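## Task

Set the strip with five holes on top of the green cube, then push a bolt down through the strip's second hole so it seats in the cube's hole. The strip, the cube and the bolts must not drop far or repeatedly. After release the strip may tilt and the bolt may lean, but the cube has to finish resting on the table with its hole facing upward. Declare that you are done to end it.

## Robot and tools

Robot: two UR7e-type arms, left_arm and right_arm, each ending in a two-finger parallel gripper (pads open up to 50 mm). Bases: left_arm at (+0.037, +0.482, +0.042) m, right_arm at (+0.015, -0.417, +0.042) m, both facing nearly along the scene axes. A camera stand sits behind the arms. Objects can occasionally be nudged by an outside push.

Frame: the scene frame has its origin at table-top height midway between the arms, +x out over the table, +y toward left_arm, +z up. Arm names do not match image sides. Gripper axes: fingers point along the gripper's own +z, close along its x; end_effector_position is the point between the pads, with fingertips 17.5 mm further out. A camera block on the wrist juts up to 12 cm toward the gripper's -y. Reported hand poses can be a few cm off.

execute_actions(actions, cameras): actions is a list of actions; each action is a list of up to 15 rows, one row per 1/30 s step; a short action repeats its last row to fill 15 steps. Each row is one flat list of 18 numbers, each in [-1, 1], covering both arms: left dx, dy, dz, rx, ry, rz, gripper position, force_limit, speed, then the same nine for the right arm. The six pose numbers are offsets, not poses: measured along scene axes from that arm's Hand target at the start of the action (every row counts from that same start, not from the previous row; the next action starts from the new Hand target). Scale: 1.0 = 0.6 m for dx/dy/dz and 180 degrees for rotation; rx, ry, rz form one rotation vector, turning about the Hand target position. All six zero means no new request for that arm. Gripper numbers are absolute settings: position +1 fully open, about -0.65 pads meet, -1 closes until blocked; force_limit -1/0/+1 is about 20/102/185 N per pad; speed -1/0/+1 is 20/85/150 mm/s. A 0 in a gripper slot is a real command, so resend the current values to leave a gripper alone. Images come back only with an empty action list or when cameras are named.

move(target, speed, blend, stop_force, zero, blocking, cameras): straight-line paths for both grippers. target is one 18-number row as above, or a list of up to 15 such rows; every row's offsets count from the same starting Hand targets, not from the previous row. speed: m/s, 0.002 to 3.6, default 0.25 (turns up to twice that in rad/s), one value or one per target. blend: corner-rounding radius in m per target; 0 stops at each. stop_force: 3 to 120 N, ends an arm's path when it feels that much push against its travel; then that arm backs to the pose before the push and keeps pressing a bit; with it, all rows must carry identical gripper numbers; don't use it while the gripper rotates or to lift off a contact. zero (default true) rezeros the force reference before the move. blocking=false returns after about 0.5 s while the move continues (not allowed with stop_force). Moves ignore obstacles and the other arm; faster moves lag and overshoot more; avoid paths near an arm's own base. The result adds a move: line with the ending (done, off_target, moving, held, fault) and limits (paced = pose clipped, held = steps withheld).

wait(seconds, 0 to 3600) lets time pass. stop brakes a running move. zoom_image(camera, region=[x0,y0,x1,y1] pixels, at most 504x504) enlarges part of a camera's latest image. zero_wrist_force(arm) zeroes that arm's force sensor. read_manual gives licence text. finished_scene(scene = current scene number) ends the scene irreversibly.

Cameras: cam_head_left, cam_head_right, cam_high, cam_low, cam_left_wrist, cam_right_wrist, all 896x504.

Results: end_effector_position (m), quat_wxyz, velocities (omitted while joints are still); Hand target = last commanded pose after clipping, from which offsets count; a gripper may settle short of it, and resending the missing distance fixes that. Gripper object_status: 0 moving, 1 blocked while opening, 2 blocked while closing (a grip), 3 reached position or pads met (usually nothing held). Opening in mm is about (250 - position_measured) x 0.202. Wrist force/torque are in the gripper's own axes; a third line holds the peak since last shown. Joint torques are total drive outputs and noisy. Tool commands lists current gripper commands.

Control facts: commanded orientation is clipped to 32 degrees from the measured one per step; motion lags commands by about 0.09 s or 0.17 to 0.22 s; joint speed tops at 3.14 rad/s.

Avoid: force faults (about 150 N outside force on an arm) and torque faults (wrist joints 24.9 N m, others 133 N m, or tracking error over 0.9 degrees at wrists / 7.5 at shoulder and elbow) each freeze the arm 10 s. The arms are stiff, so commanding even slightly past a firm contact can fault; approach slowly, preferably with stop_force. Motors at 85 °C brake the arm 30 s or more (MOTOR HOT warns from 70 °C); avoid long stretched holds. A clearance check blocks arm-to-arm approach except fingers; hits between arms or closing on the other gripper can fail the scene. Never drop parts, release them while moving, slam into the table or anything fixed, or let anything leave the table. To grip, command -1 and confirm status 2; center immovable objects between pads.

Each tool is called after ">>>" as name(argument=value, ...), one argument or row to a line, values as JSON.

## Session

Scene 1 was accepted. Now scene 2.

>>> execute_actions(
  actions=[],
)

>>> zoom_image(
  camera="cam_high",
  region=[300, 150, 620, 330],
)

Scene clock: 0.00 s.
left_arm: end_effector_position=(+0.7382, +0.0274, +0.3456) position_measured=4 object_status=3 end_effector_quat_wxyz=(-0.360, -0.088, +0.732, -0.572) | right_arm: end_effector_position=(+0.7021, -0.8676, +0.2613) position_measured=3 object_status=3 end_effector_quat_wxyz=(-0.002, +0.704, -0.687, +0.180)
Joint positions: left_arm=[-0.382 -0.619 0.783 -1.541 -3.053 -2.059] | right_arm=[2.78 -2.178 -1.177 -1.021 1.437 2.721]
Joint velocities: within noise
Joint torques (N m): no reading
Motor temperatures (°C): left_arm=[24 26 27 40 33 32] | right_arm=[27 29 41 31 36 34]
Wrist force (N): no reading
Wrist torque (N m): no reading
Wrist force, peak (N): no reading
Hand target: left_arm +0.7382, +0.0274, +0.3456; -0.360, -0.088, +0.732, -0.572 | right_arm +0.7021, -0.8676, +0.2613; -0.002, +0.704, -0.687, +0.180
Tool commands: left_gripper/position=+1.0 left_gripper/force_limit=+1.0 left_gripper/speed=+1.0 right_gripper/position=+1.0 right_gripper/force_limit=+1.0 right_gripper/speed=+1.0
camera_calibration:
cam_left_wrist: T_world_to_cam=[[-0.71115, 0.29193, 0.63956, 0.30322], [-0.37231, 0.61529, -0.69484, 0.52249], [-0.59636, -0.73225, -0.32888, 0.70771]] pos_world=[0.83221, 0.10822, 0.40186]
cam_right_wrist: T_world_to_cam=[[0.00754, -0.96724, 0.25375, -0.9034], [-0.99499, 0.01804, 0.09834, 0.70195], [-0.09969, -0.25322, -0.96226, 0.23126]] pos_world=[0.7283, -0.82791, 0.38275]

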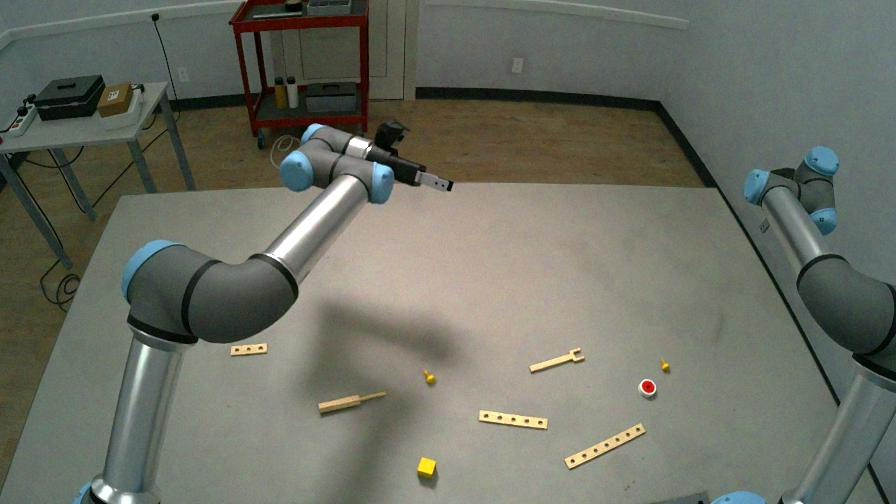

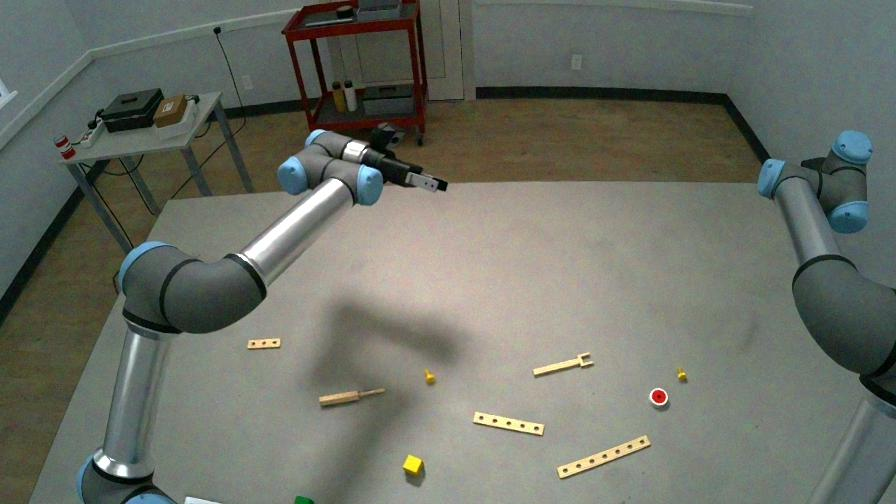

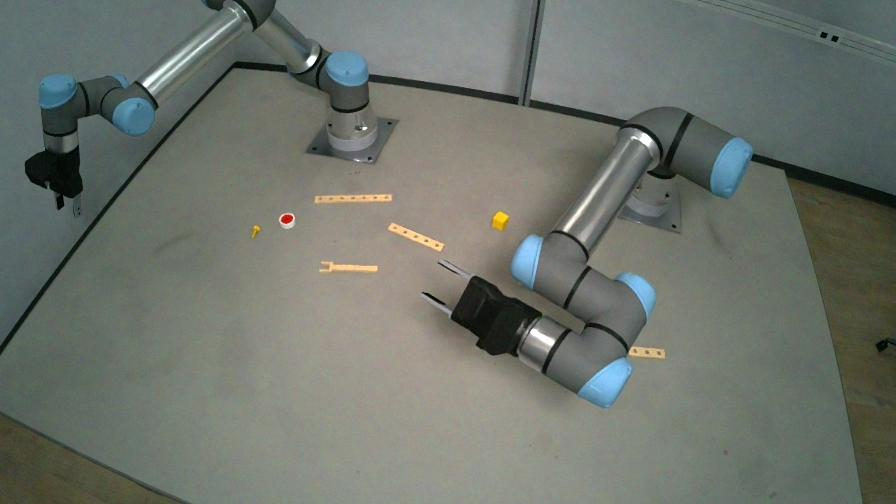

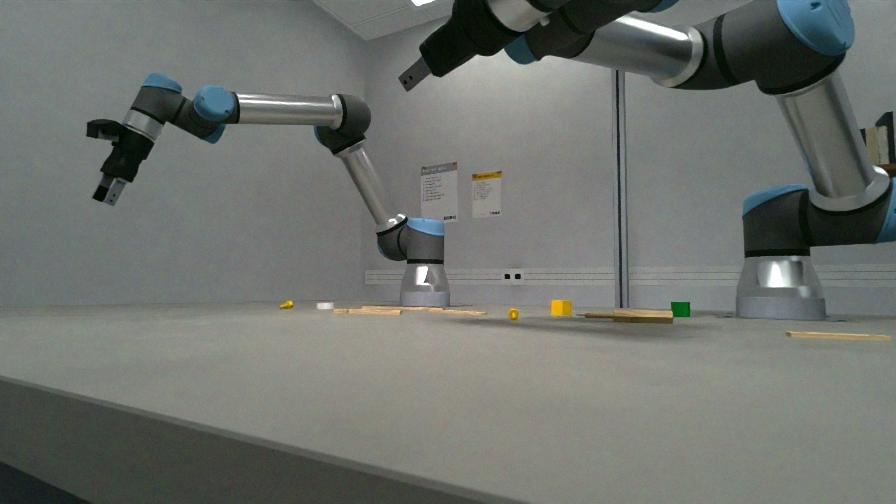

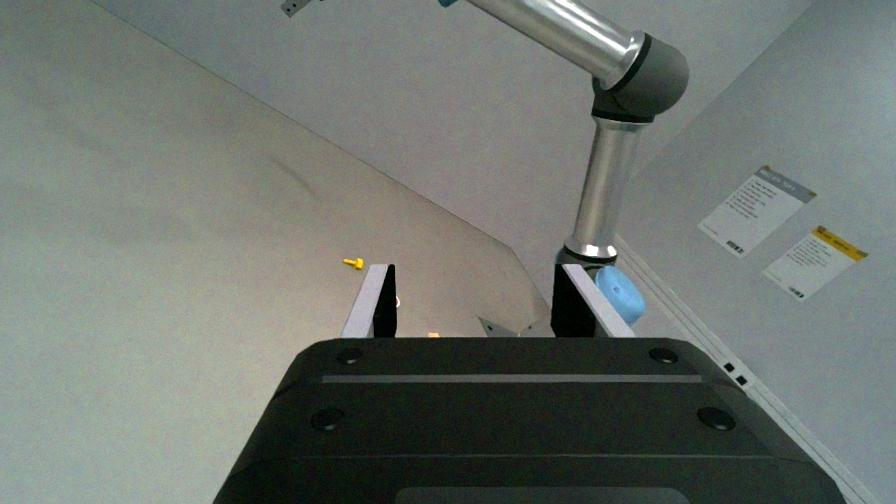

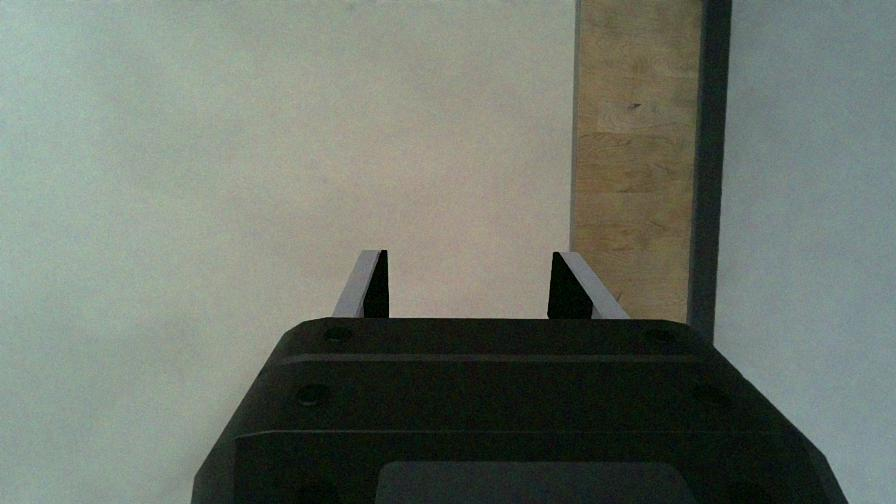

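Scaled by 1.575 from the camera's image (finer frame: 1280x720).

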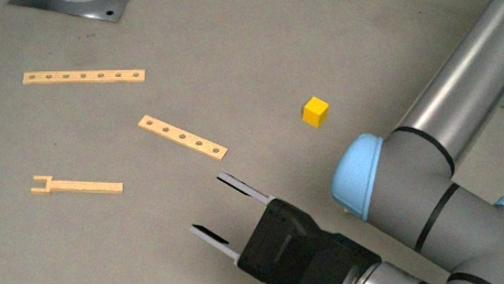

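>>> move(
  target=[
    [-0.35,0.1,0.05,0.401,-0.2525,-0.0617,1,1,1,0,0,0,0,0,0,1,1,1],
    [-0.647,0.288,-0.076,0.401,-0.2525,-0.0617,1,1,1,0,0,0,0,0,0,1,1,1],
  ],
  speed=0.4,
  blend=[0.03,0],
  cameras=["cam_left_wrist","cam_high","cam_head_left"],
)

Scene clock: 5.33 s.
left_arm: end_effector_position=(+0.3501, +0.2002, +0.3000) position_measured=4 object_status=3 end_effector_quat_wxyz=(+0.001, +0.000, +1.000, +0.001) | right_arm: end_effector_position=(+0.7021, -0.8676, +0.2613) position_measured=3 object_status=3 end_effector_quat_wxyz=(-0.002, +0.704, -0.687, +0.180)
Joint positions: left_arm=[-1.012 -1.778 1.935 -1.727 -1.569 -2.626] | right_arm=[2.78 -2.178 -1.177 -1.021 1.437 2.721]
Joint torques (N m): left_arm=[-9.52 -30.91 -15.88 -5.26 1.45 -1.59] | right_arm=[-1.35 54.61 26.29 3.5 -0.14 -0.02]
Wrist force (N): left_arm=[0.8 1.7 0.7] | right_arm=[-0.2 0.2 -0.1]
Wrist torque (N m): left_arm=[0.20 -0.46 -0.19] | right_arm=[0.04 0.03 0.00]
Wrist force, peak (N): left_arm=[2.6 3.3 2.1] | right_arm=[-0.6 -0.1 -0.2]
Hand target: left_arm +0.3500, +0.2002, +0.3000; +0.001, +0.000, +1.000, +0.001 | right_arm +0.7021, -0.8676, +0.2613; -0.002, +0.704, -0.687, +0.180
Off the commanded pose: left_arm 0.000 m, 0 deg | right_arm 0.000 m, 0 deg.
move: done
cam_left_wrist: T_world_to_cam=[[-0.99981, -0.0136, 0.01418, 0.35575], [-0.00804, 0.94167, 0.33643, -0.26227], [-0.01793, 0.33625, -0.9416, 0.35509]] pos_world=[0.35994, 0.13241, 0.41754]
Images, in order (width x height): cam_head_left 896x504, cam_high 896x504, cam_left_wrist 896x504.

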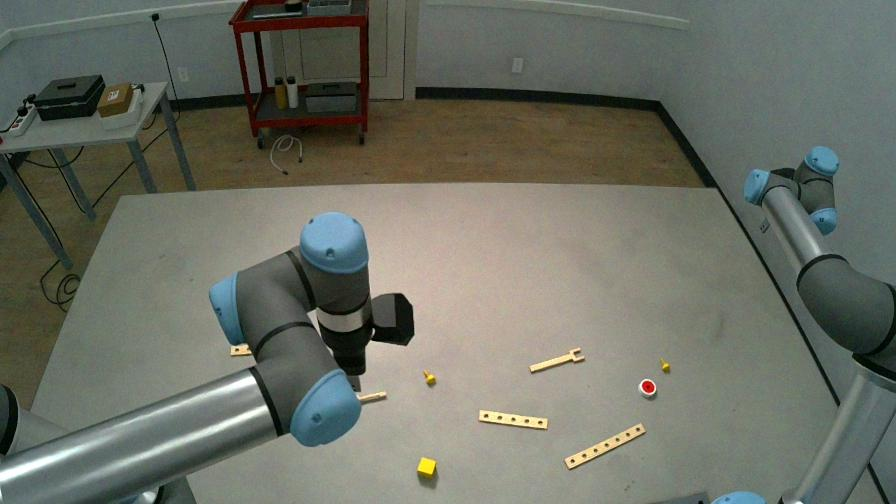

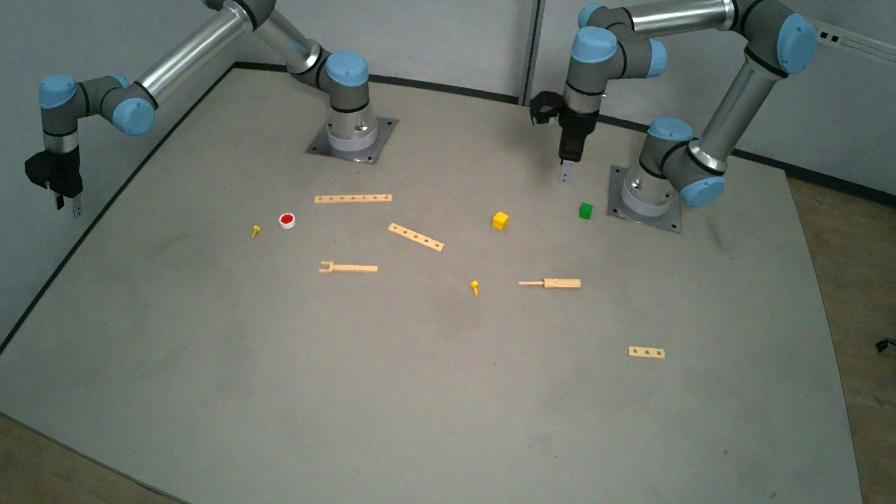

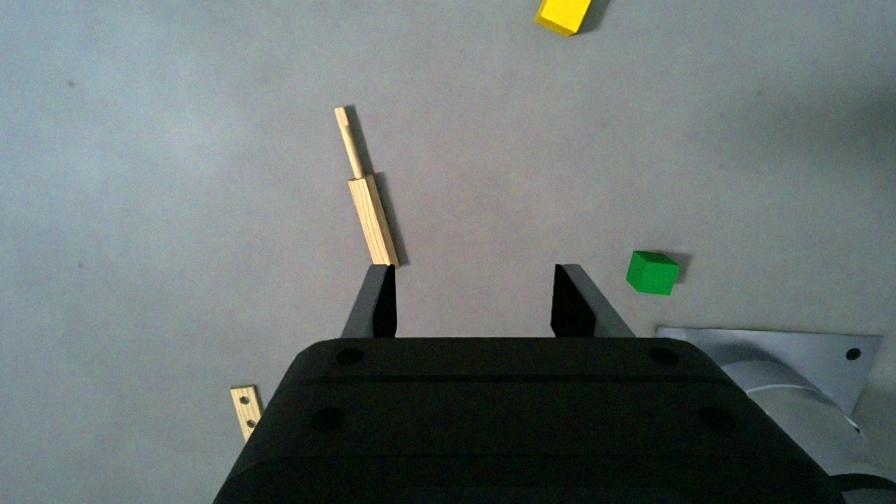

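>>> zoom_image(
  camera="cam_left_wrist",
  region=[610, 230, 710, 310],
)

>>> zoom_image(
  camera="cam_high",
  region=[560, 190, 610, 230],
)

>>> zoom_image(
  camera="cam_low",
  region=[640, 280, 720, 340],
)

Scaled by 5.040 from the camera's image (finer frame: 1280x720).

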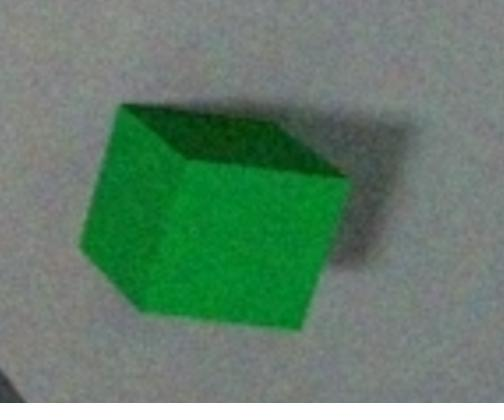

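Scaled by 10.080 from the camera's image (finer frame: 1280x720).

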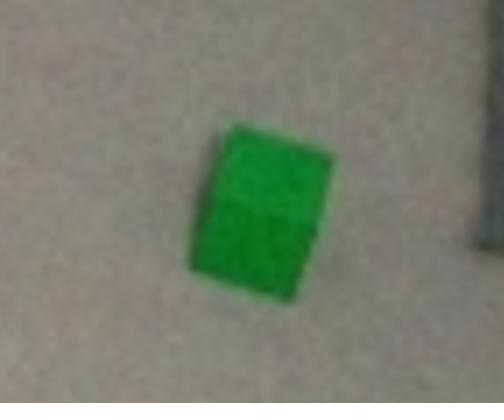

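This scene's latest camera images include none from cam_low. They are from: cam_head_left, cam_high, cam_left_wrist. cam_low's image comes with the result of a call that names it in "cameras".

>>> wait(
  seconds=0,
  cameras=["cam_low","cam_head_right"],
)

>>> zoom_image(
  camera="cam_low",
  region=[650, 285, 710, 330],
)

>>> zoom_image(
  camera="cam_head_right",
  region=[280, 460, 330, 504],
)

Scene clock: 6.70 s.
left_arm: end_effector_position=(+0.3500, +0.2002, +0.3000) position_measured=4 object_status=3 end_effector_quat_wxyz=(+0.001, +0.000, +1.000, +0.001) | right_arm: end_effector_position=(+0.7021, -0.8676, +0.2613) position_measured=3 object_status=3 end_effector_quat_wxyz=(-0.002, +0.704, -0.687, +0.180)
Joint positions: left_arm=[-1.013 -1.778 1.935 -1.727 -1.569 -2.626] | right_arm=[2.78 -2.178 -1.177 -1.021 1.437 2.721]
Joint torques (N m): left_arm=[-10.44 -30.77 -17.44 -5.28 1.3 -1.69] | right_arm=[-1.32 54.85 26.25 3.72 -0.01 -0.27]
Wrist force (N): left_arm=[0.9 1.9 0.7] | right_arm=[-0.2 -0.1 -0.1]
Wrist torque (N m): left_arm=[0.24 -0.47 -0.19] | right_arm=[-0.02 0.03 0.00]
Wrist force, peak (N): left_arm=[1.1 2.2 0.8] | right_arm=[-0.4 0.1 0.2]
Hand target: left_arm +0.3500, +0.2002, +0.3000; +0.001, +0.000, +1.000, +0.001 | right_arm +0.7021, -0.8676, +0.2613; -0.002, +0.704, -0.687, +0.180
Tool commands: left_gripper/position=+1.0 left_gripper/force_limit=+1.0 left_gripper/speed=+1.0 right_gripper/position=+1.0 right_gripper/force_limit=+1.0 right_gripper/speed=+1.0
Off the commanded pose: left_arm 0.000 m, 0 deg | right_arm 0.000 m, 0 deg.
Images, in order (width x height): cam_head_right 896x504, cam_low 896x504.

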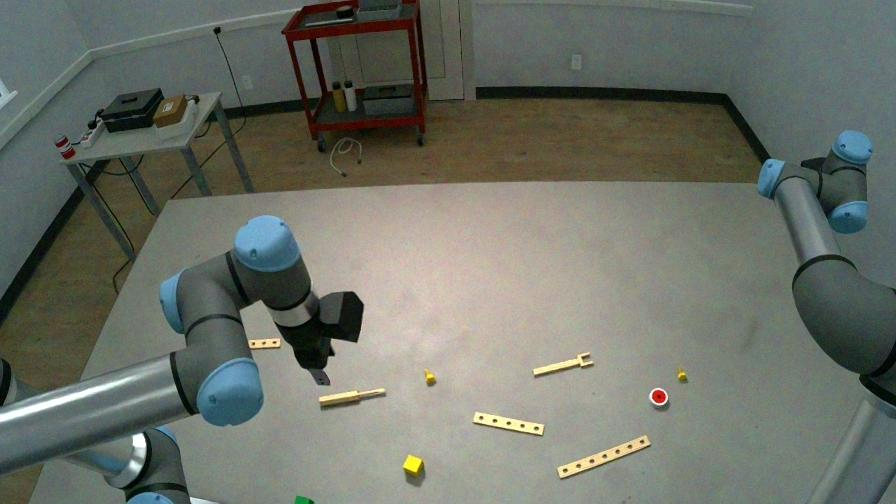

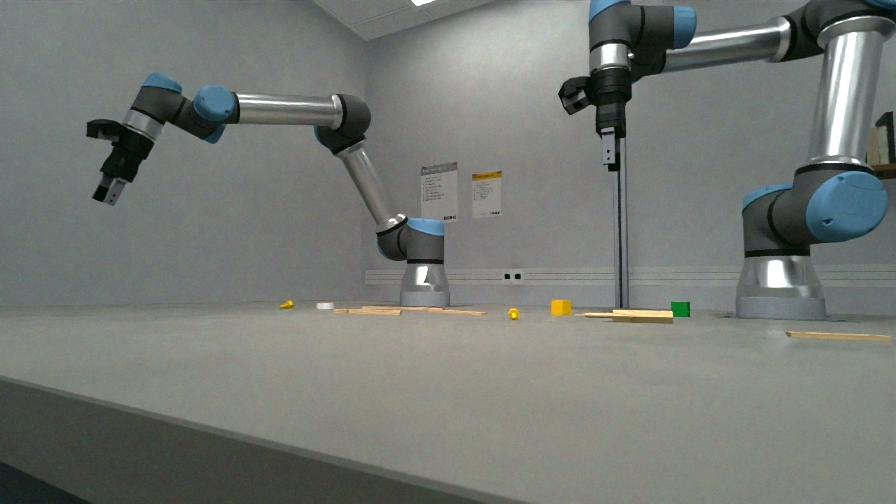

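Scaled by 8.400 from the camera's image (finer frame: 1280x720).

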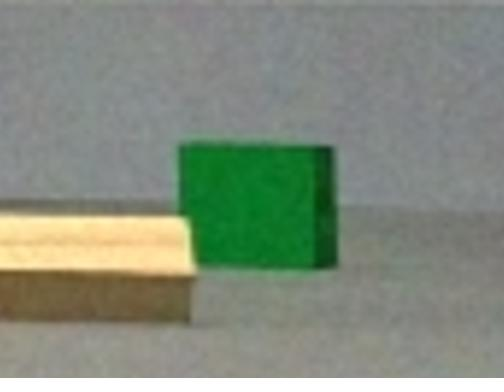

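Scaled by 10.080 from the camera's image (finer frame: 1280x720).

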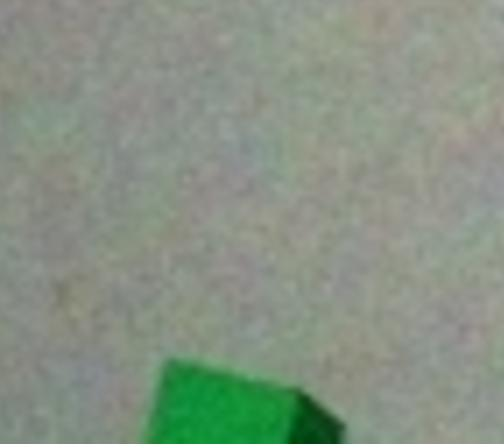

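>>> move(
  target=[0.1,0.95,0.1,0,0,0,1,1,1,0,0,0,0,0,0,1,1,1],
  speed=0.35,
  cameras=["cam_high","cam_head_left","cam_low"],
)

Scene clock: 11.73 s.
left_arm: end_effector_position=(+0.4100, +0.7702, +0.3600) position_measured=4 object_status=3 end_effector_quat_wxyz=(+0.001, +0.000, +1.000, +0.001) | right_arm: end_effector_position=(+0.7021, -0.8676, +0.2613) position_measured=3 object_status=3 end_effector_quat_wxyz=(-0.002, +0.704, -0.687, +0.180)
Joint positions: left_arm=[0.413 -1.665 1.687 -1.595 -1.57 -1.2] | right_arm=[2.78 -2.178 -1.177 -1.021 1.437 2.721]
Joint torques (N m): left_arm=[9.52 -8.78 -41.82 -1.24 -1.58 1.54] | right_arm=[-1.01 55.23 25.87 3.7 0.02 -0.21]
Wrist force (N): left_arm=[0.8 1.7 0.9] | right_arm=[-0.1 -0.1 -0.1]
Wrist torque (N m): left_arm=[0.18 -0.43 -0.31] | right_arm=[-0.01 0.01 -0.01]
Wrist force, peak (N): left_arm=[0.9 4.6 0.8] | right_arm=[-0.6 0.3 0.1]
Hand target: left_arm +0.4100, +0.7702, +0.3600; +0.001, +0.000, +1.000, +0.001 | right_arm +0.7021, -0.8676, +0.2613; -0.002, +0.704, -0.687, +0.180
Off the commanded pose: left_arm 0.000 m, 0 deg | right_arm 0.000 m, 0 deg.
move: done
Images, in order (width x height): cam_head_left 896x504, cam_high 896x504, cam_low 896x504.

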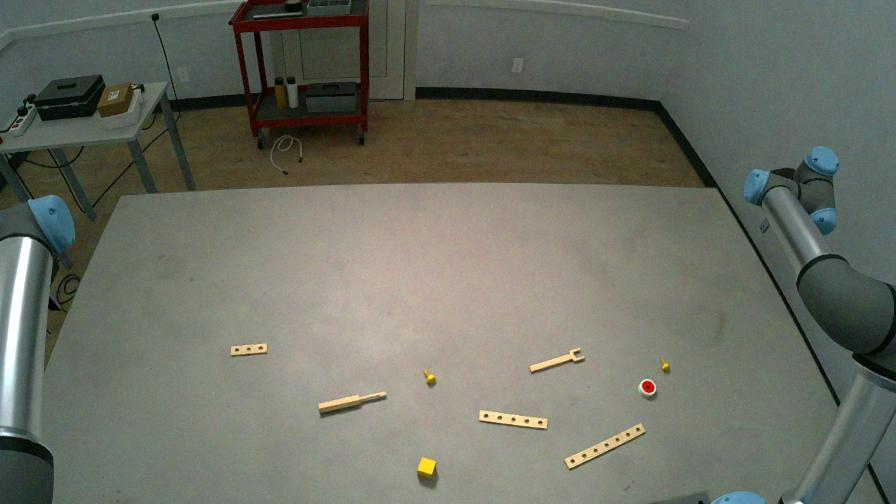

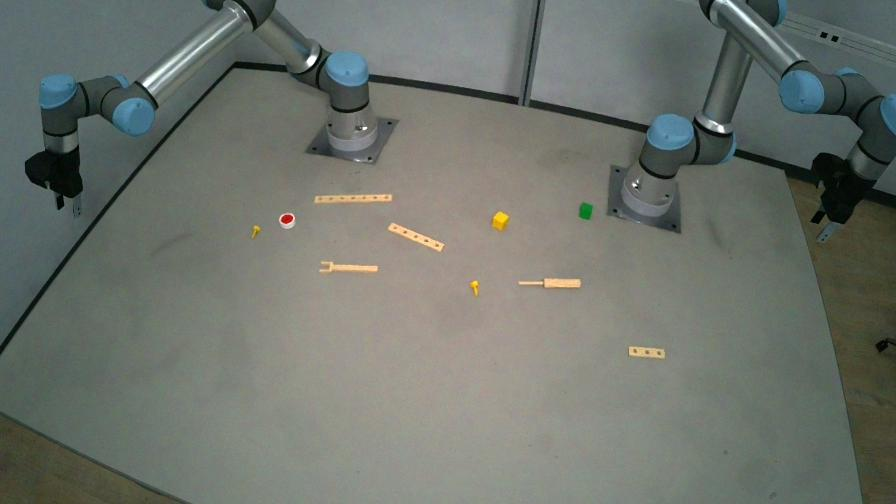

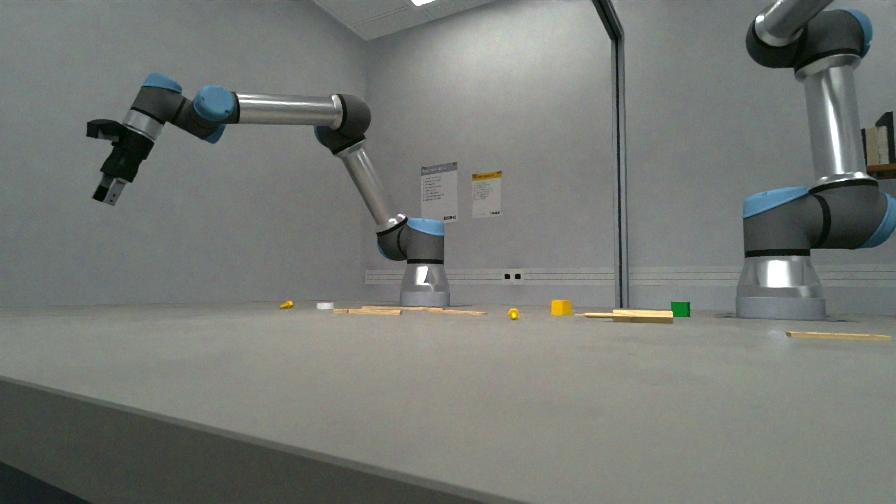

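>>> move(
  target=[0,0,0,0,0,0,1,1,1,-0.27,0.86,0.12,0.0855,0.0778,-0.0440,1,1,1],
  speed=0.4,
)

>>> move(
  target=[0,0,0,0,0,0,1,1,1,-0.48,0.86,-0.05,0,0,0,1,1,1],
  speed=0.35,
  cameras=["cam_right_wrist","cam_high","cam_head_right"],
)

Scene clock: 16.73 s.
left_arm: end_effector_position=(+0.4100, +0.7702, +0.3600) position_measured=4 object_status=3 end_effector_quat_wxyz=(+0.001, +0.000, +1.000, +0.001) | right_arm: end_effector_position=(+0.5401, -0.3517, +0.3333) position_measured=3 object_status=3 end_effector_quat_wxyz=(+0.000, -0.665, +0.747, +0.001)
Joint positions: left_arm=[0.413 -1.664 1.687 -1.595 -1.57 -1.2] | right_arm=[3.532 -1.623 -1.612 -1.478 1.572 3.635]
Joint torques (N m): left_arm=[7.78 -8.29 -42.71 -1.25 -1.63 1.23] | right_arm=[11.03 40.22 34.31 1.42 1.77 2.42]
Wrist force (N): left_arm=[0.6 1.7 1.0] | right_arm=[-0.7 1.3 0.2]
Wrist torque (N m): left_arm=[0.18 -0.40 -0.31] | right_arm=[0.24 0.07 -0.07]
Wrist force, peak (N): left_arm=[0.8 2.2 0.9] | right_arm=[-2.9 2.3 0.1]
Hand target: left_arm +0.4100, +0.7702, +0.3600; +0.001, +0.000, +1.000, +0.001 | right_arm +0.5401, -0.3516, +0.3333; +0.000, -0.665, +0.747, +0.001
Off the commanded pose: left_arm 0.000 m, 0 deg | right_arm 0.000 m, 0 deg.
move: done

Scene clock: 19.20 s.
left_arm: end_effector_position=(+0.4100, +0.7702, +0.3600) position_measured=4 object_status=3 end_effector_quat_wxyz=(+0.001, +0.000, +1.000, +0.001) | right_arm: end_effector_position=(+0.2521, +0.1643, +0.3033) position_measured=3 object_status=3 end_effector_quat_wxyz=(+0.000, -0.665, +0.747, +0.001)
Joint positions: left_arm=[0.413 -1.664 1.687 -1.595 -1.57 -1.2] | right_arm=[4.552 -1.867 -1.399 -1.445 1.572 4.655]
Joint torques (N m): left_arm=[7.95 -8.09 -42.4 -1.14 -1.59 1.12] | right_arm=[12.9 29.78 34.45 1.32 -1.51 2.27]
Wrist force (N): left_arm=[0.5 2.0 1.1] | right_arm=[-0.4 0.4 0.3]
Wrist torque (N m): left_arm=[0.23 -0.39 -0.31] | right_arm=[0.11 -0.01 -0.08]
Wrist force, peak (N): left_arm=[0.6 2.1 1.0] | right_arm=[-2.1 2.6 0.4]
Hand target: left_arm +0.4100, +0.7702, +0.3600; +0.001, +0.000, +1.000, +0.001 | right_arm +0.2521, +0.1644, +0.3033; +0.000, -0.665, +0.747, +0.001
Off the commanded pose: left_arm 0.000 m, 0 deg | right_arm 0.000 m, 0 deg.
move: done
cam_right_wrist: T_world_to_cam=[[-0.09865, -0.99512, -0.00204, 0.19641], [-0.9316, 0.09163, 0.35175, 0.12646], [-0.34984, 0.0366, -0.93609, 0.49562]] pos_world=[0.31057, 0.16573, 0.41986]
Images, in order (width x height): cam_head_right 896x504, cam_high 896x504, cam_right_wrist 896x504.

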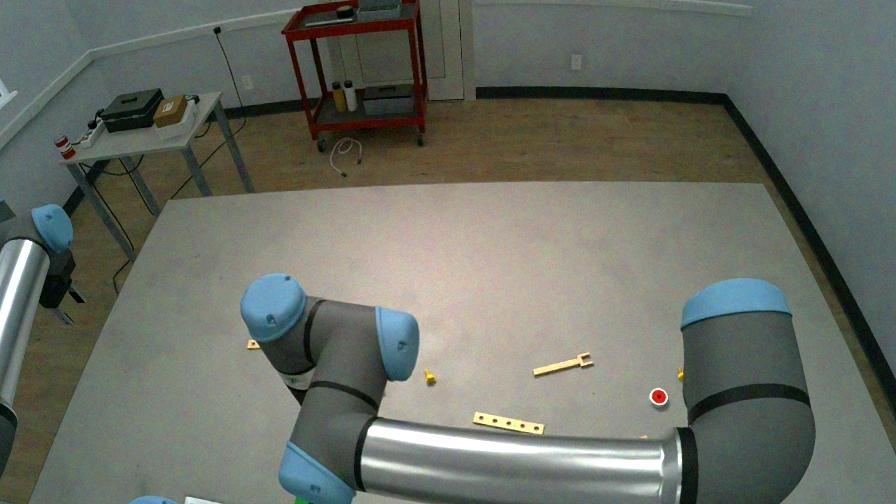

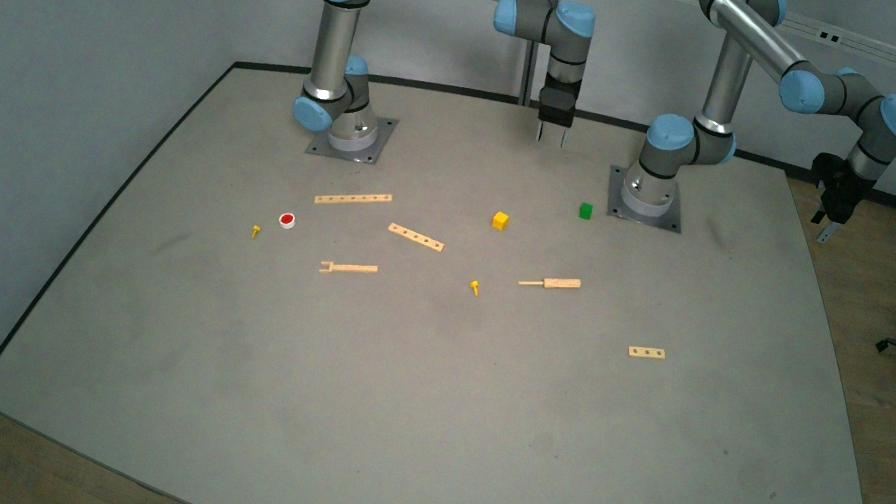

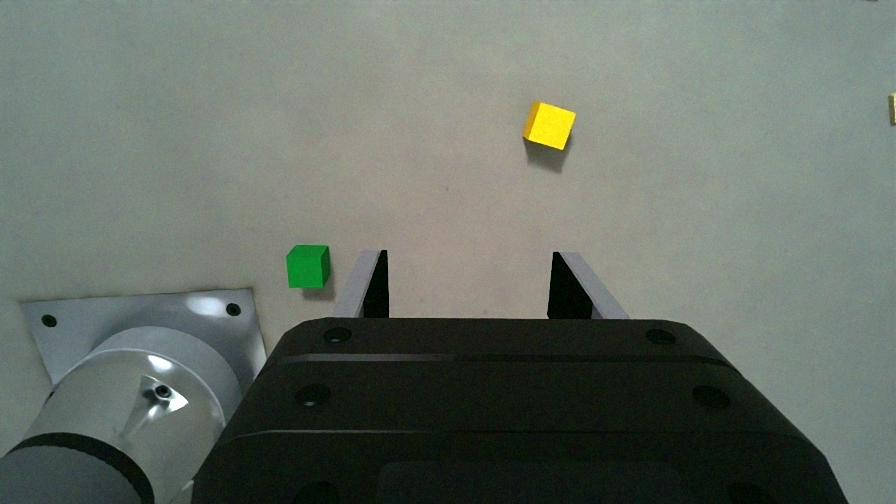

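>>> zoom_image(
  camera="cam_right_wrist",
  region=[270, 230, 350, 310],
)

Scaled by 6.300 from the camera's image (finer frame: 1280x720).

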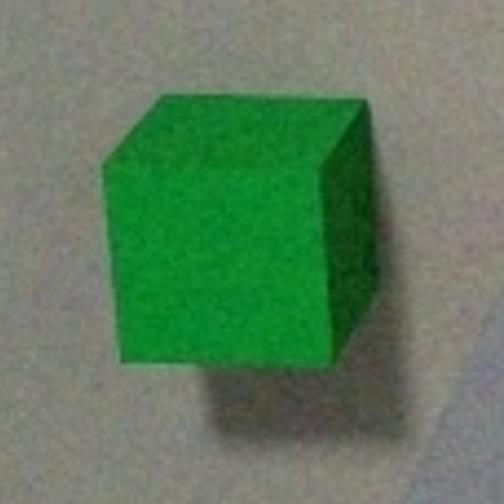

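>>> move(
  target=[0,0,0,0,0,0,1,1,1,-0.1425,0.2372,-0.3222,0,0,0,1,1,1],
  speed=0.2,
  cameras=["cam_right_wrist","cam_high"],
)

Scene clock: 22.83 s.
left_arm: end_effector_position=(+0.4100, +0.7702, +0.3600) position_measured=4 object_status=3 end_effector_quat_wxyz=(+0.001, +0.000, +1.000, +0.001) | right_arm: end_effector_position=(+0.1666, +0.3067, +0.1100) position_measured=3 object_status=3 end_effector_quat_wxyz=(+0.000, -0.665, +0.747, +0.001)
Joint positions: left_arm=[0.413 -1.664 1.687 -1.595 -1.57 -1.2] | right_arm=[4.7 -2.261 -1.31 -1.14 1.572 4.803]
Joint torques (N m): left_arm=[7.89 -8.37 -43.15 -1.08 -1.45 1.22] | right_arm=[11.51 44.86 32.66 4.52 -1.28 2.26]
Wrist force (N): left_arm=[0.6 2.0 0.8] | right_arm=[-0.4 0.5 0.2]
Wrist torque (N m): left_arm=[0.23 -0.40 -0.32] | right_arm=[0.11 -0.01 -0.07]
Wrist force, peak (N): left_arm=[0.7 2.0 1.0] | right_arm=[-1.0 1.5 1.6]
Hand target: left_arm +0.4100, +0.7702, +0.3600; +0.001, +0.000, +1.000, +0.001 | right_arm +0.1666, +0.3067, +0.1100; +0.000, -0.665, +0.747, +0.001
Off the commanded pose: left_arm 0.000 m, 0 deg | right_arm 0.000 m, 0 deg.
move: done
cam_right_wrist: T_world_to_cam=[[-0.09861, -0.99512, -0.00194, 0.32916], [-0.9316, 0.09163, 0.35174, 0.10173], [-0.34984, 0.0365, -0.9361, 0.27968]] pos_world=[0.22507, 0.30803, 0.22666]
Images, in order (width x height): cam_high 896x504, cam_right_wrist 896x504.

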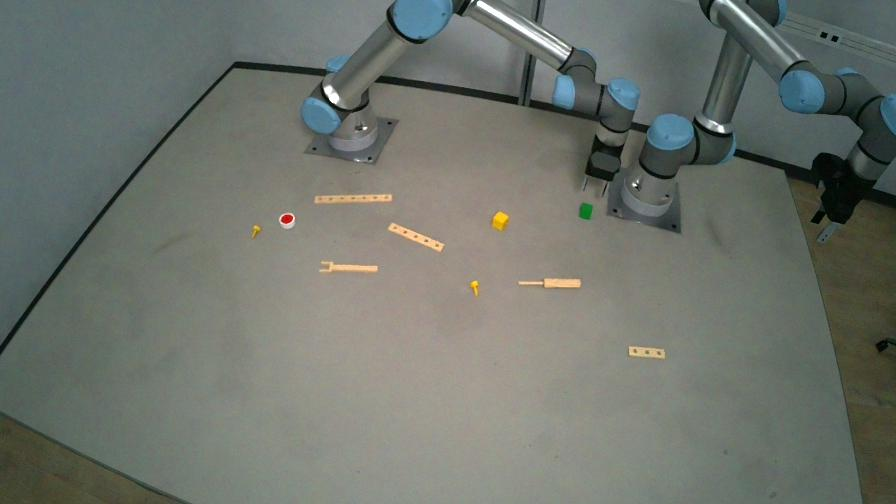

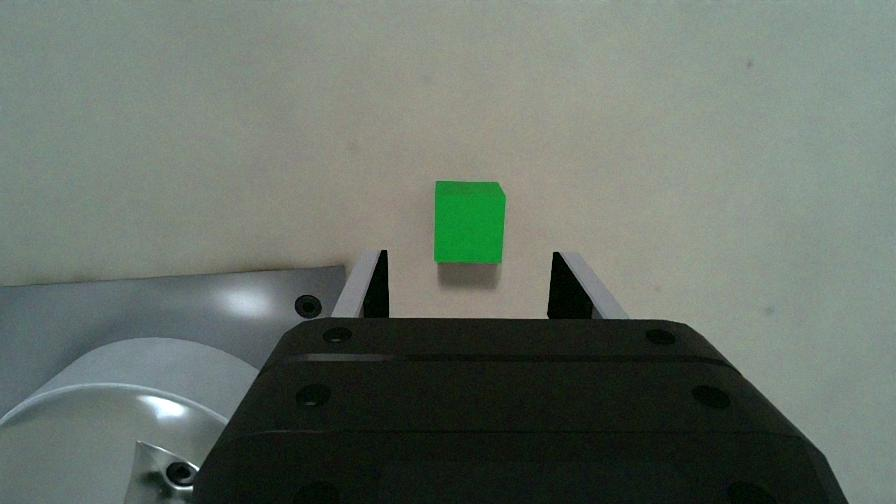

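>>> move(
  target=[0,0,0,0,0,0,1,1,1,0,-0.002,-0.15,0,0,0,1,1,1],
  speed=0.08,
  stop_force=6,
)

>>> move(
  target=[0,0,0,0,0,0,1,1,1,0,0,0,0,0,0,-1,-0.8,-1],
  cameras=["cam_right_wrist"],
)

Scene clock: 27.63 s.
left_arm: end_effector_position=(+0.4100, +0.7702, +0.3600) position_measured=4 object_status=3 end_effector_quat_wxyz=(+0.001, +0.000, +1.000, +0.001) | right_arm: end_effector_position=(+0.1666, +0.3055, +0.0200) position_measured=3 object_status=3 end_effector_quat_wxyz=(+0.000, -0.665, +0.747, +0.001)
Joint positions: left_arm=[0.413 -1.664 1.687 -1.595 -1.57 -1.2] | right_arm=[4.7 -2.366 -1.381 -0.965 1.572 4.803]
Joint torques (N m): left_arm=[8.44 -8.83 -41.1 -1.06 -1.7 1.03] | right_arm=[-3.9 46.8 12.91 4.53 -1.19 -1.25]
Wrist force (N): left_arm=[0.6 1.9 0.9] | right_arm=[-0.5 0.2 0.2]
Wrist torque (N m): left_arm=[0.22 -0.41 -0.31] | right_arm=[0.06 0.02 -0.08]
Wrist force, peak (N): left_arm=[0.7 2.0 1.2] | right_arm=[0.1 0.7 0.8]
Hand target: left_arm +0.4100, +0.7702, +0.3600; +0.001, +0.000, +1.000, +0.001 | right_arm +0.1666, +0.3055, +0.0200; +0.000, -0.665, +0.747, +0.001
Off the commanded pose: left_arm 0.000 m, 0 deg | right_arm 0.000 m, 0 deg.
move: done

Scene clock: 28.90 s.
left_arm: end_effector_position=(+0.4100, +0.7702, +0.3600) position_measured=4 object_status=3 end_effector_quat_wxyz=(+0.001, +0.000, +1.000, +0.001) | right_arm: end_effector_position=(+0.1666, +0.3055, +0.0200) position_measured=103 object_status=2 end_effector_quat_wxyz=(+0.000, -0.665, +0.747, +0.001)
Joint positions: left_arm=[0.413 -1.664 1.687 -1.595 -1.57 -1.2] | right_arm=[4.7 -2.366 -1.381 -0.965 1.572 4.803]
Joint torques (N m): left_arm=[8.18 -9.07 -42.82 -1.15 -1.42 0.99] | right_arm=[-9.49 46.7 13.34 4.26 -1.43 -1.27]
Wrist force (N): left_arm=[0.8 1.8 1.0] | right_arm=[-0.4 0.5 0.3]
Wrist torque (N m): left_arm=[0.19 -0.44 -0.31] | right_arm=[0.11 0.00 -0.08]
Wrist force, peak (N): left_arm=[0.6 2.1 1.1] | right_arm=[-0.6 0.5 0.0]
Hand target: left_arm +0.4100, +0.7702, +0.3600; +0.001, +0.000, +1.000, +0.001 | right_arm +0.1666, +0.3055, +0.0200; +0.000, -0.665, +0.747, +0.001
Off the commanded pose: left_arm 0.000 m, 0 deg | right_arm 0.000 m, 0 deg.
move: done
cam_right_wrist: T_world_to_cam=[[-0.09861, -0.99512, -0.00194, 0.32789], [-0.9316, 0.09163, 0.35174, 0.13352], [-0.34984, 0.0365, -0.9361, 0.19537]] pos_world=[0.22507, 0.30693, 0.13656]

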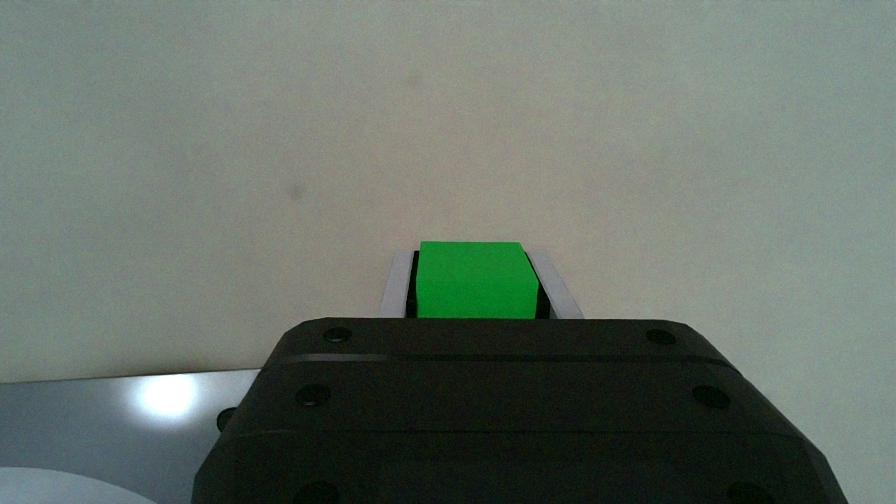

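>>> move(
  target=[
    [0,0,0,0,0,0,1,1,1,0,0,0.2,0,0,0,-1,-0.8,-1],
    [0,0,0,0,0,0,1,1,1,0.3,-0.5,0.45,0,0,0.5,-1,-0.8,-1],
  ],
  speed=0.3,
  blend=[0.03,0],
)

>>> move(
  target=[0,0,0,0,0,0,1,1,1,0.1,-0.06,0,0,0,0.5,-1,-0.8,-1],
  speed=0.5,
  cameras=["cam_low","cam_high"],
)

Scene clock: 33.70 s.
left_arm: end_effector_position=(+0.4100, +0.7702, +0.3600) position_measured=4 object_status=3 end_effector_quat_wxyz=(+0.001, +0.000, +1.000, +0.001) | right_arm: end_effector_position=(+0.3466, +0.0056, +0.2899) position_measured=103 object_status=2 end_effector_quat_wxyz=(+0.000, +0.998, -0.058, +0.000)
Joint positions: left_arm=[0.413 -1.664 1.687 -1.595 -1.57 -1.2] | right_arm=[4.311 -1.657 -1.687 -1.37 1.571 2.843]
Joint torques (N m): left_arm=[7.57 -8.2 -42.48 -1.05 -1.53 0.78] | right_arm=[-13.96 42.48 34.81 1.35 1.63 -2.37]
Wrist force (N): left_arm=[0.7 2.0 1.1] | right_arm=[-0.6 1.0 0.0]
Wrist torque (N m): left_arm=[0.23 -0.42 -0.30] | right_arm=[0.17 0.06 0.14]
Wrist force, peak (N): left_arm=[0.7 2.1 1.0] | right_arm=[-0.3 0.7 2.7]
Hand target: left_arm +0.4100, +0.7702, +0.3600; +0.001, +0.000, +1.000, +0.001 | right_arm +0.3466, +0.0055, +0.2900; +0.000, +0.998, -0.058, -0.001
Off the commanded pose: left_arm 0.000 m, 0 deg | right_arm 0.000 m, 0 deg.
move: done

Scene clock: 36.13 s.
left_arm: end_effector_position=(+0.4100, +0.7702, +0.3600) position_measured=4 object_status=3 end_effector_quat_wxyz=(+0.001, +0.000, +1.000, +0.001) | right_arm: end_effector_position=(+0.4066, -0.0305, +0.2900) position_measured=103 object_status=2 end_effector_quat_wxyz=(+0.001, +0.747, +0.665, +0.000)
Joint positions: left_arm=[0.413 -1.664 1.687 -1.595 -1.57 -1.2] | right_arm=[4.179 -1.688 -1.653 -1.372 1.569 1.141]
Joint torques (N m): left_arm=[9.45 -7.46 -40.47 -1.33 -1.47 0.83] | right_arm=[-13.57 21.87 33.8 1.3 1.75 -2.49]
Wrist force (N): left_arm=[0.7 1.9 0.9] | right_arm=[-0.3 0.6 0.3]
Wrist torque (N m): left_arm=[0.21 -0.42 -0.31] | right_arm=[0.11 0.01 0.15]
Wrist force, peak (N): left_arm=[0.6 2.0 1.1] | right_arm=[-0.8 1.1 0.5]
Hand target: left_arm +0.4100, +0.7702, +0.3600; +0.001, +0.000, +1.000, +0.001 | right_arm +0.4066, -0.0305, +0.2900; +0.001, +0.747, +0.665, +0.000
Off the commanded pose: left_arm 0.000 m, 0 deg | right_arm 0.000 m, 0 deg.
move: done
Images, in order (width x height): cam_high 896x504, cam_low 896x504.

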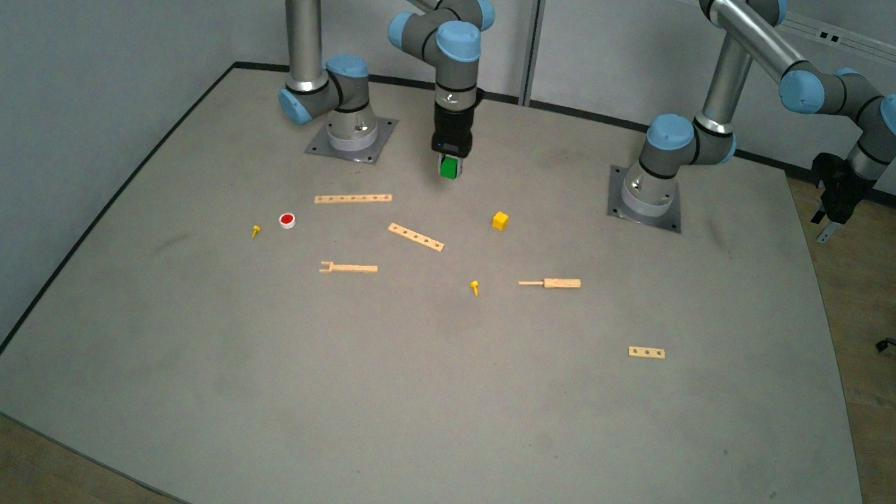

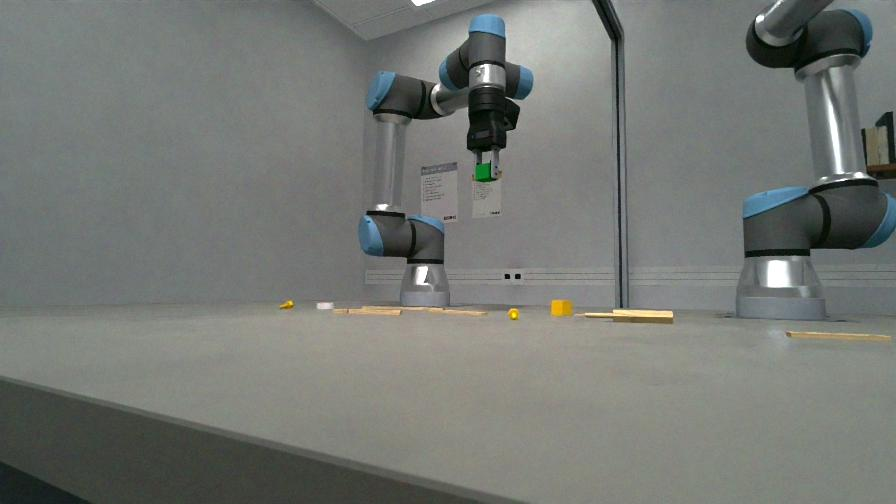

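>>> zoom_image(
  camera="cam_low",
  region=[465, 145, 510, 190],
)

>>> zoom_image(
  camera="cam_high",
  region=[425, 140, 475, 190],
)

Scaled by 11.200 from the camera's image (finer frame: 1280x720).

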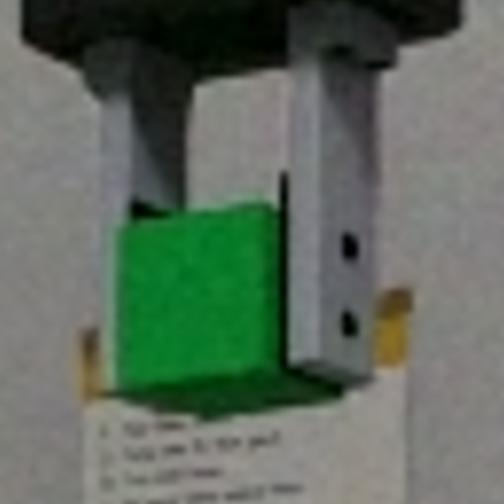

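Scaled by 10.080 from the camera's image (finer frame: 1280x720).

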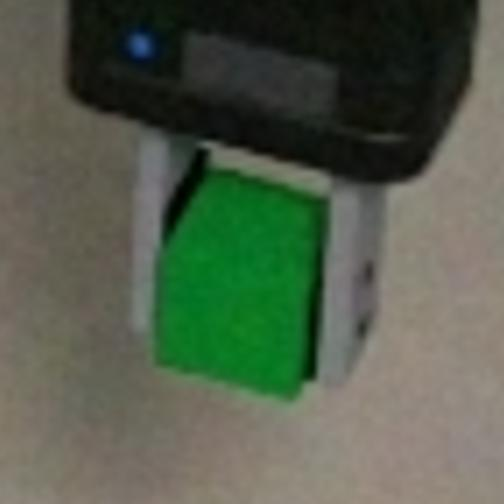

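>>> move(
  target=[0,0,0,0,0,0,1,1,1,0,0,0.05,0.1,-0.3,0,-1,-0.8,-1],
  speed=0.4,
  cameras=["cam_low","cam_high"],
)

>>> zoom_image(
  camera="cam_low",
  region=[450, 110, 540, 190],
)

Scene clock: 39.60 s.
left_arm: end_effector_position=(+0.4100, +0.7702, +0.3600) position_measured=4 object_status=3 end_effector_quat_wxyz=(+0.001, +0.000, +1.000, +0.001) | right_arm: end_effector_position=(+0.4066, -0.0305, +0.3200) position_measured=103 object_status=2 end_effector_quat_wxyz=(+0.189, +0.657, +0.584, +0.438)
Joint positions: left_arm=[0.413 -1.664 1.687 -1.595 -1.57 -1.2] | right_arm=[4.568 -1.424 -2.317 -0.356 0.731 1.249]
Joint torques (N m): left_arm=[8.19 -7.98 -40.95 -1.12 -1.53 0.89] | right_arm=[12.69 5.16 13.41 4.93 -2.86 -2.25]
Wrist force (N): left_arm=[0.6 2.0 0.7] | right_arm=[0.5 2.9 1.3]
Wrist torque (N m): left_arm=[0.22 -0.41 -0.31] | right_arm=[0.84 0.03 -0.52]
Wrist force, peak (N): left_arm=[0.8 2.0 0.9] | right_arm=[0.3 3.3 1.7]
Hand target: left_arm +0.4100, +0.7702, +0.3600; +0.001, +0.000, +1.000, +0.001 | right_arm +0.4066, -0.0305, +0.3200; +0.189, +0.657, +0.584, +0.438
Off the commanded pose: left_arm 0.000 m, 0 deg | right_arm 0.000 m, 0 deg.
move: done
Images, in order (width x height): cam_high 896x504, cam_low 896x504.

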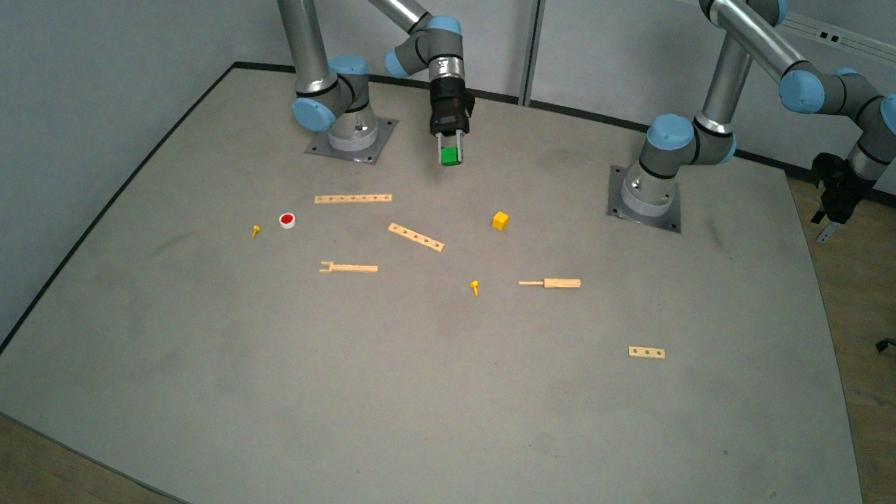

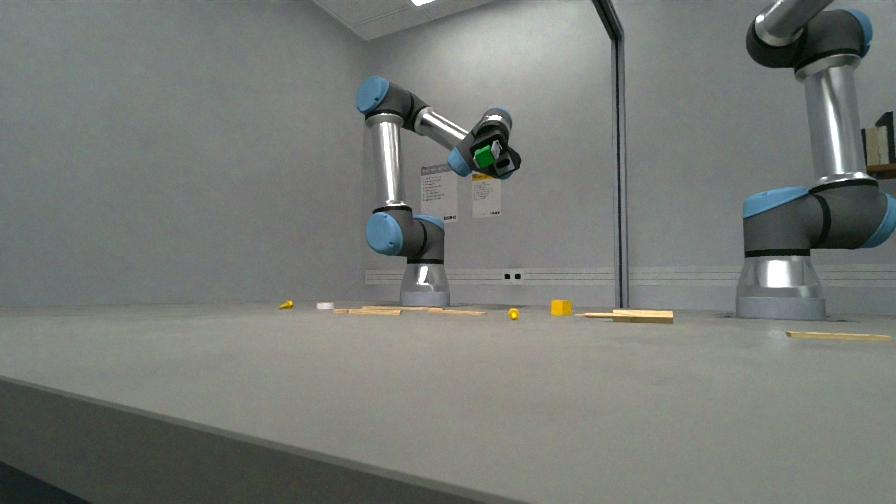

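Scaled by 5.600 from the camera's image (finer frame: 1280x720).

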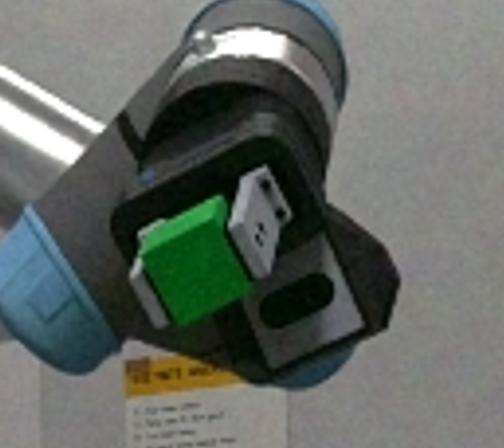

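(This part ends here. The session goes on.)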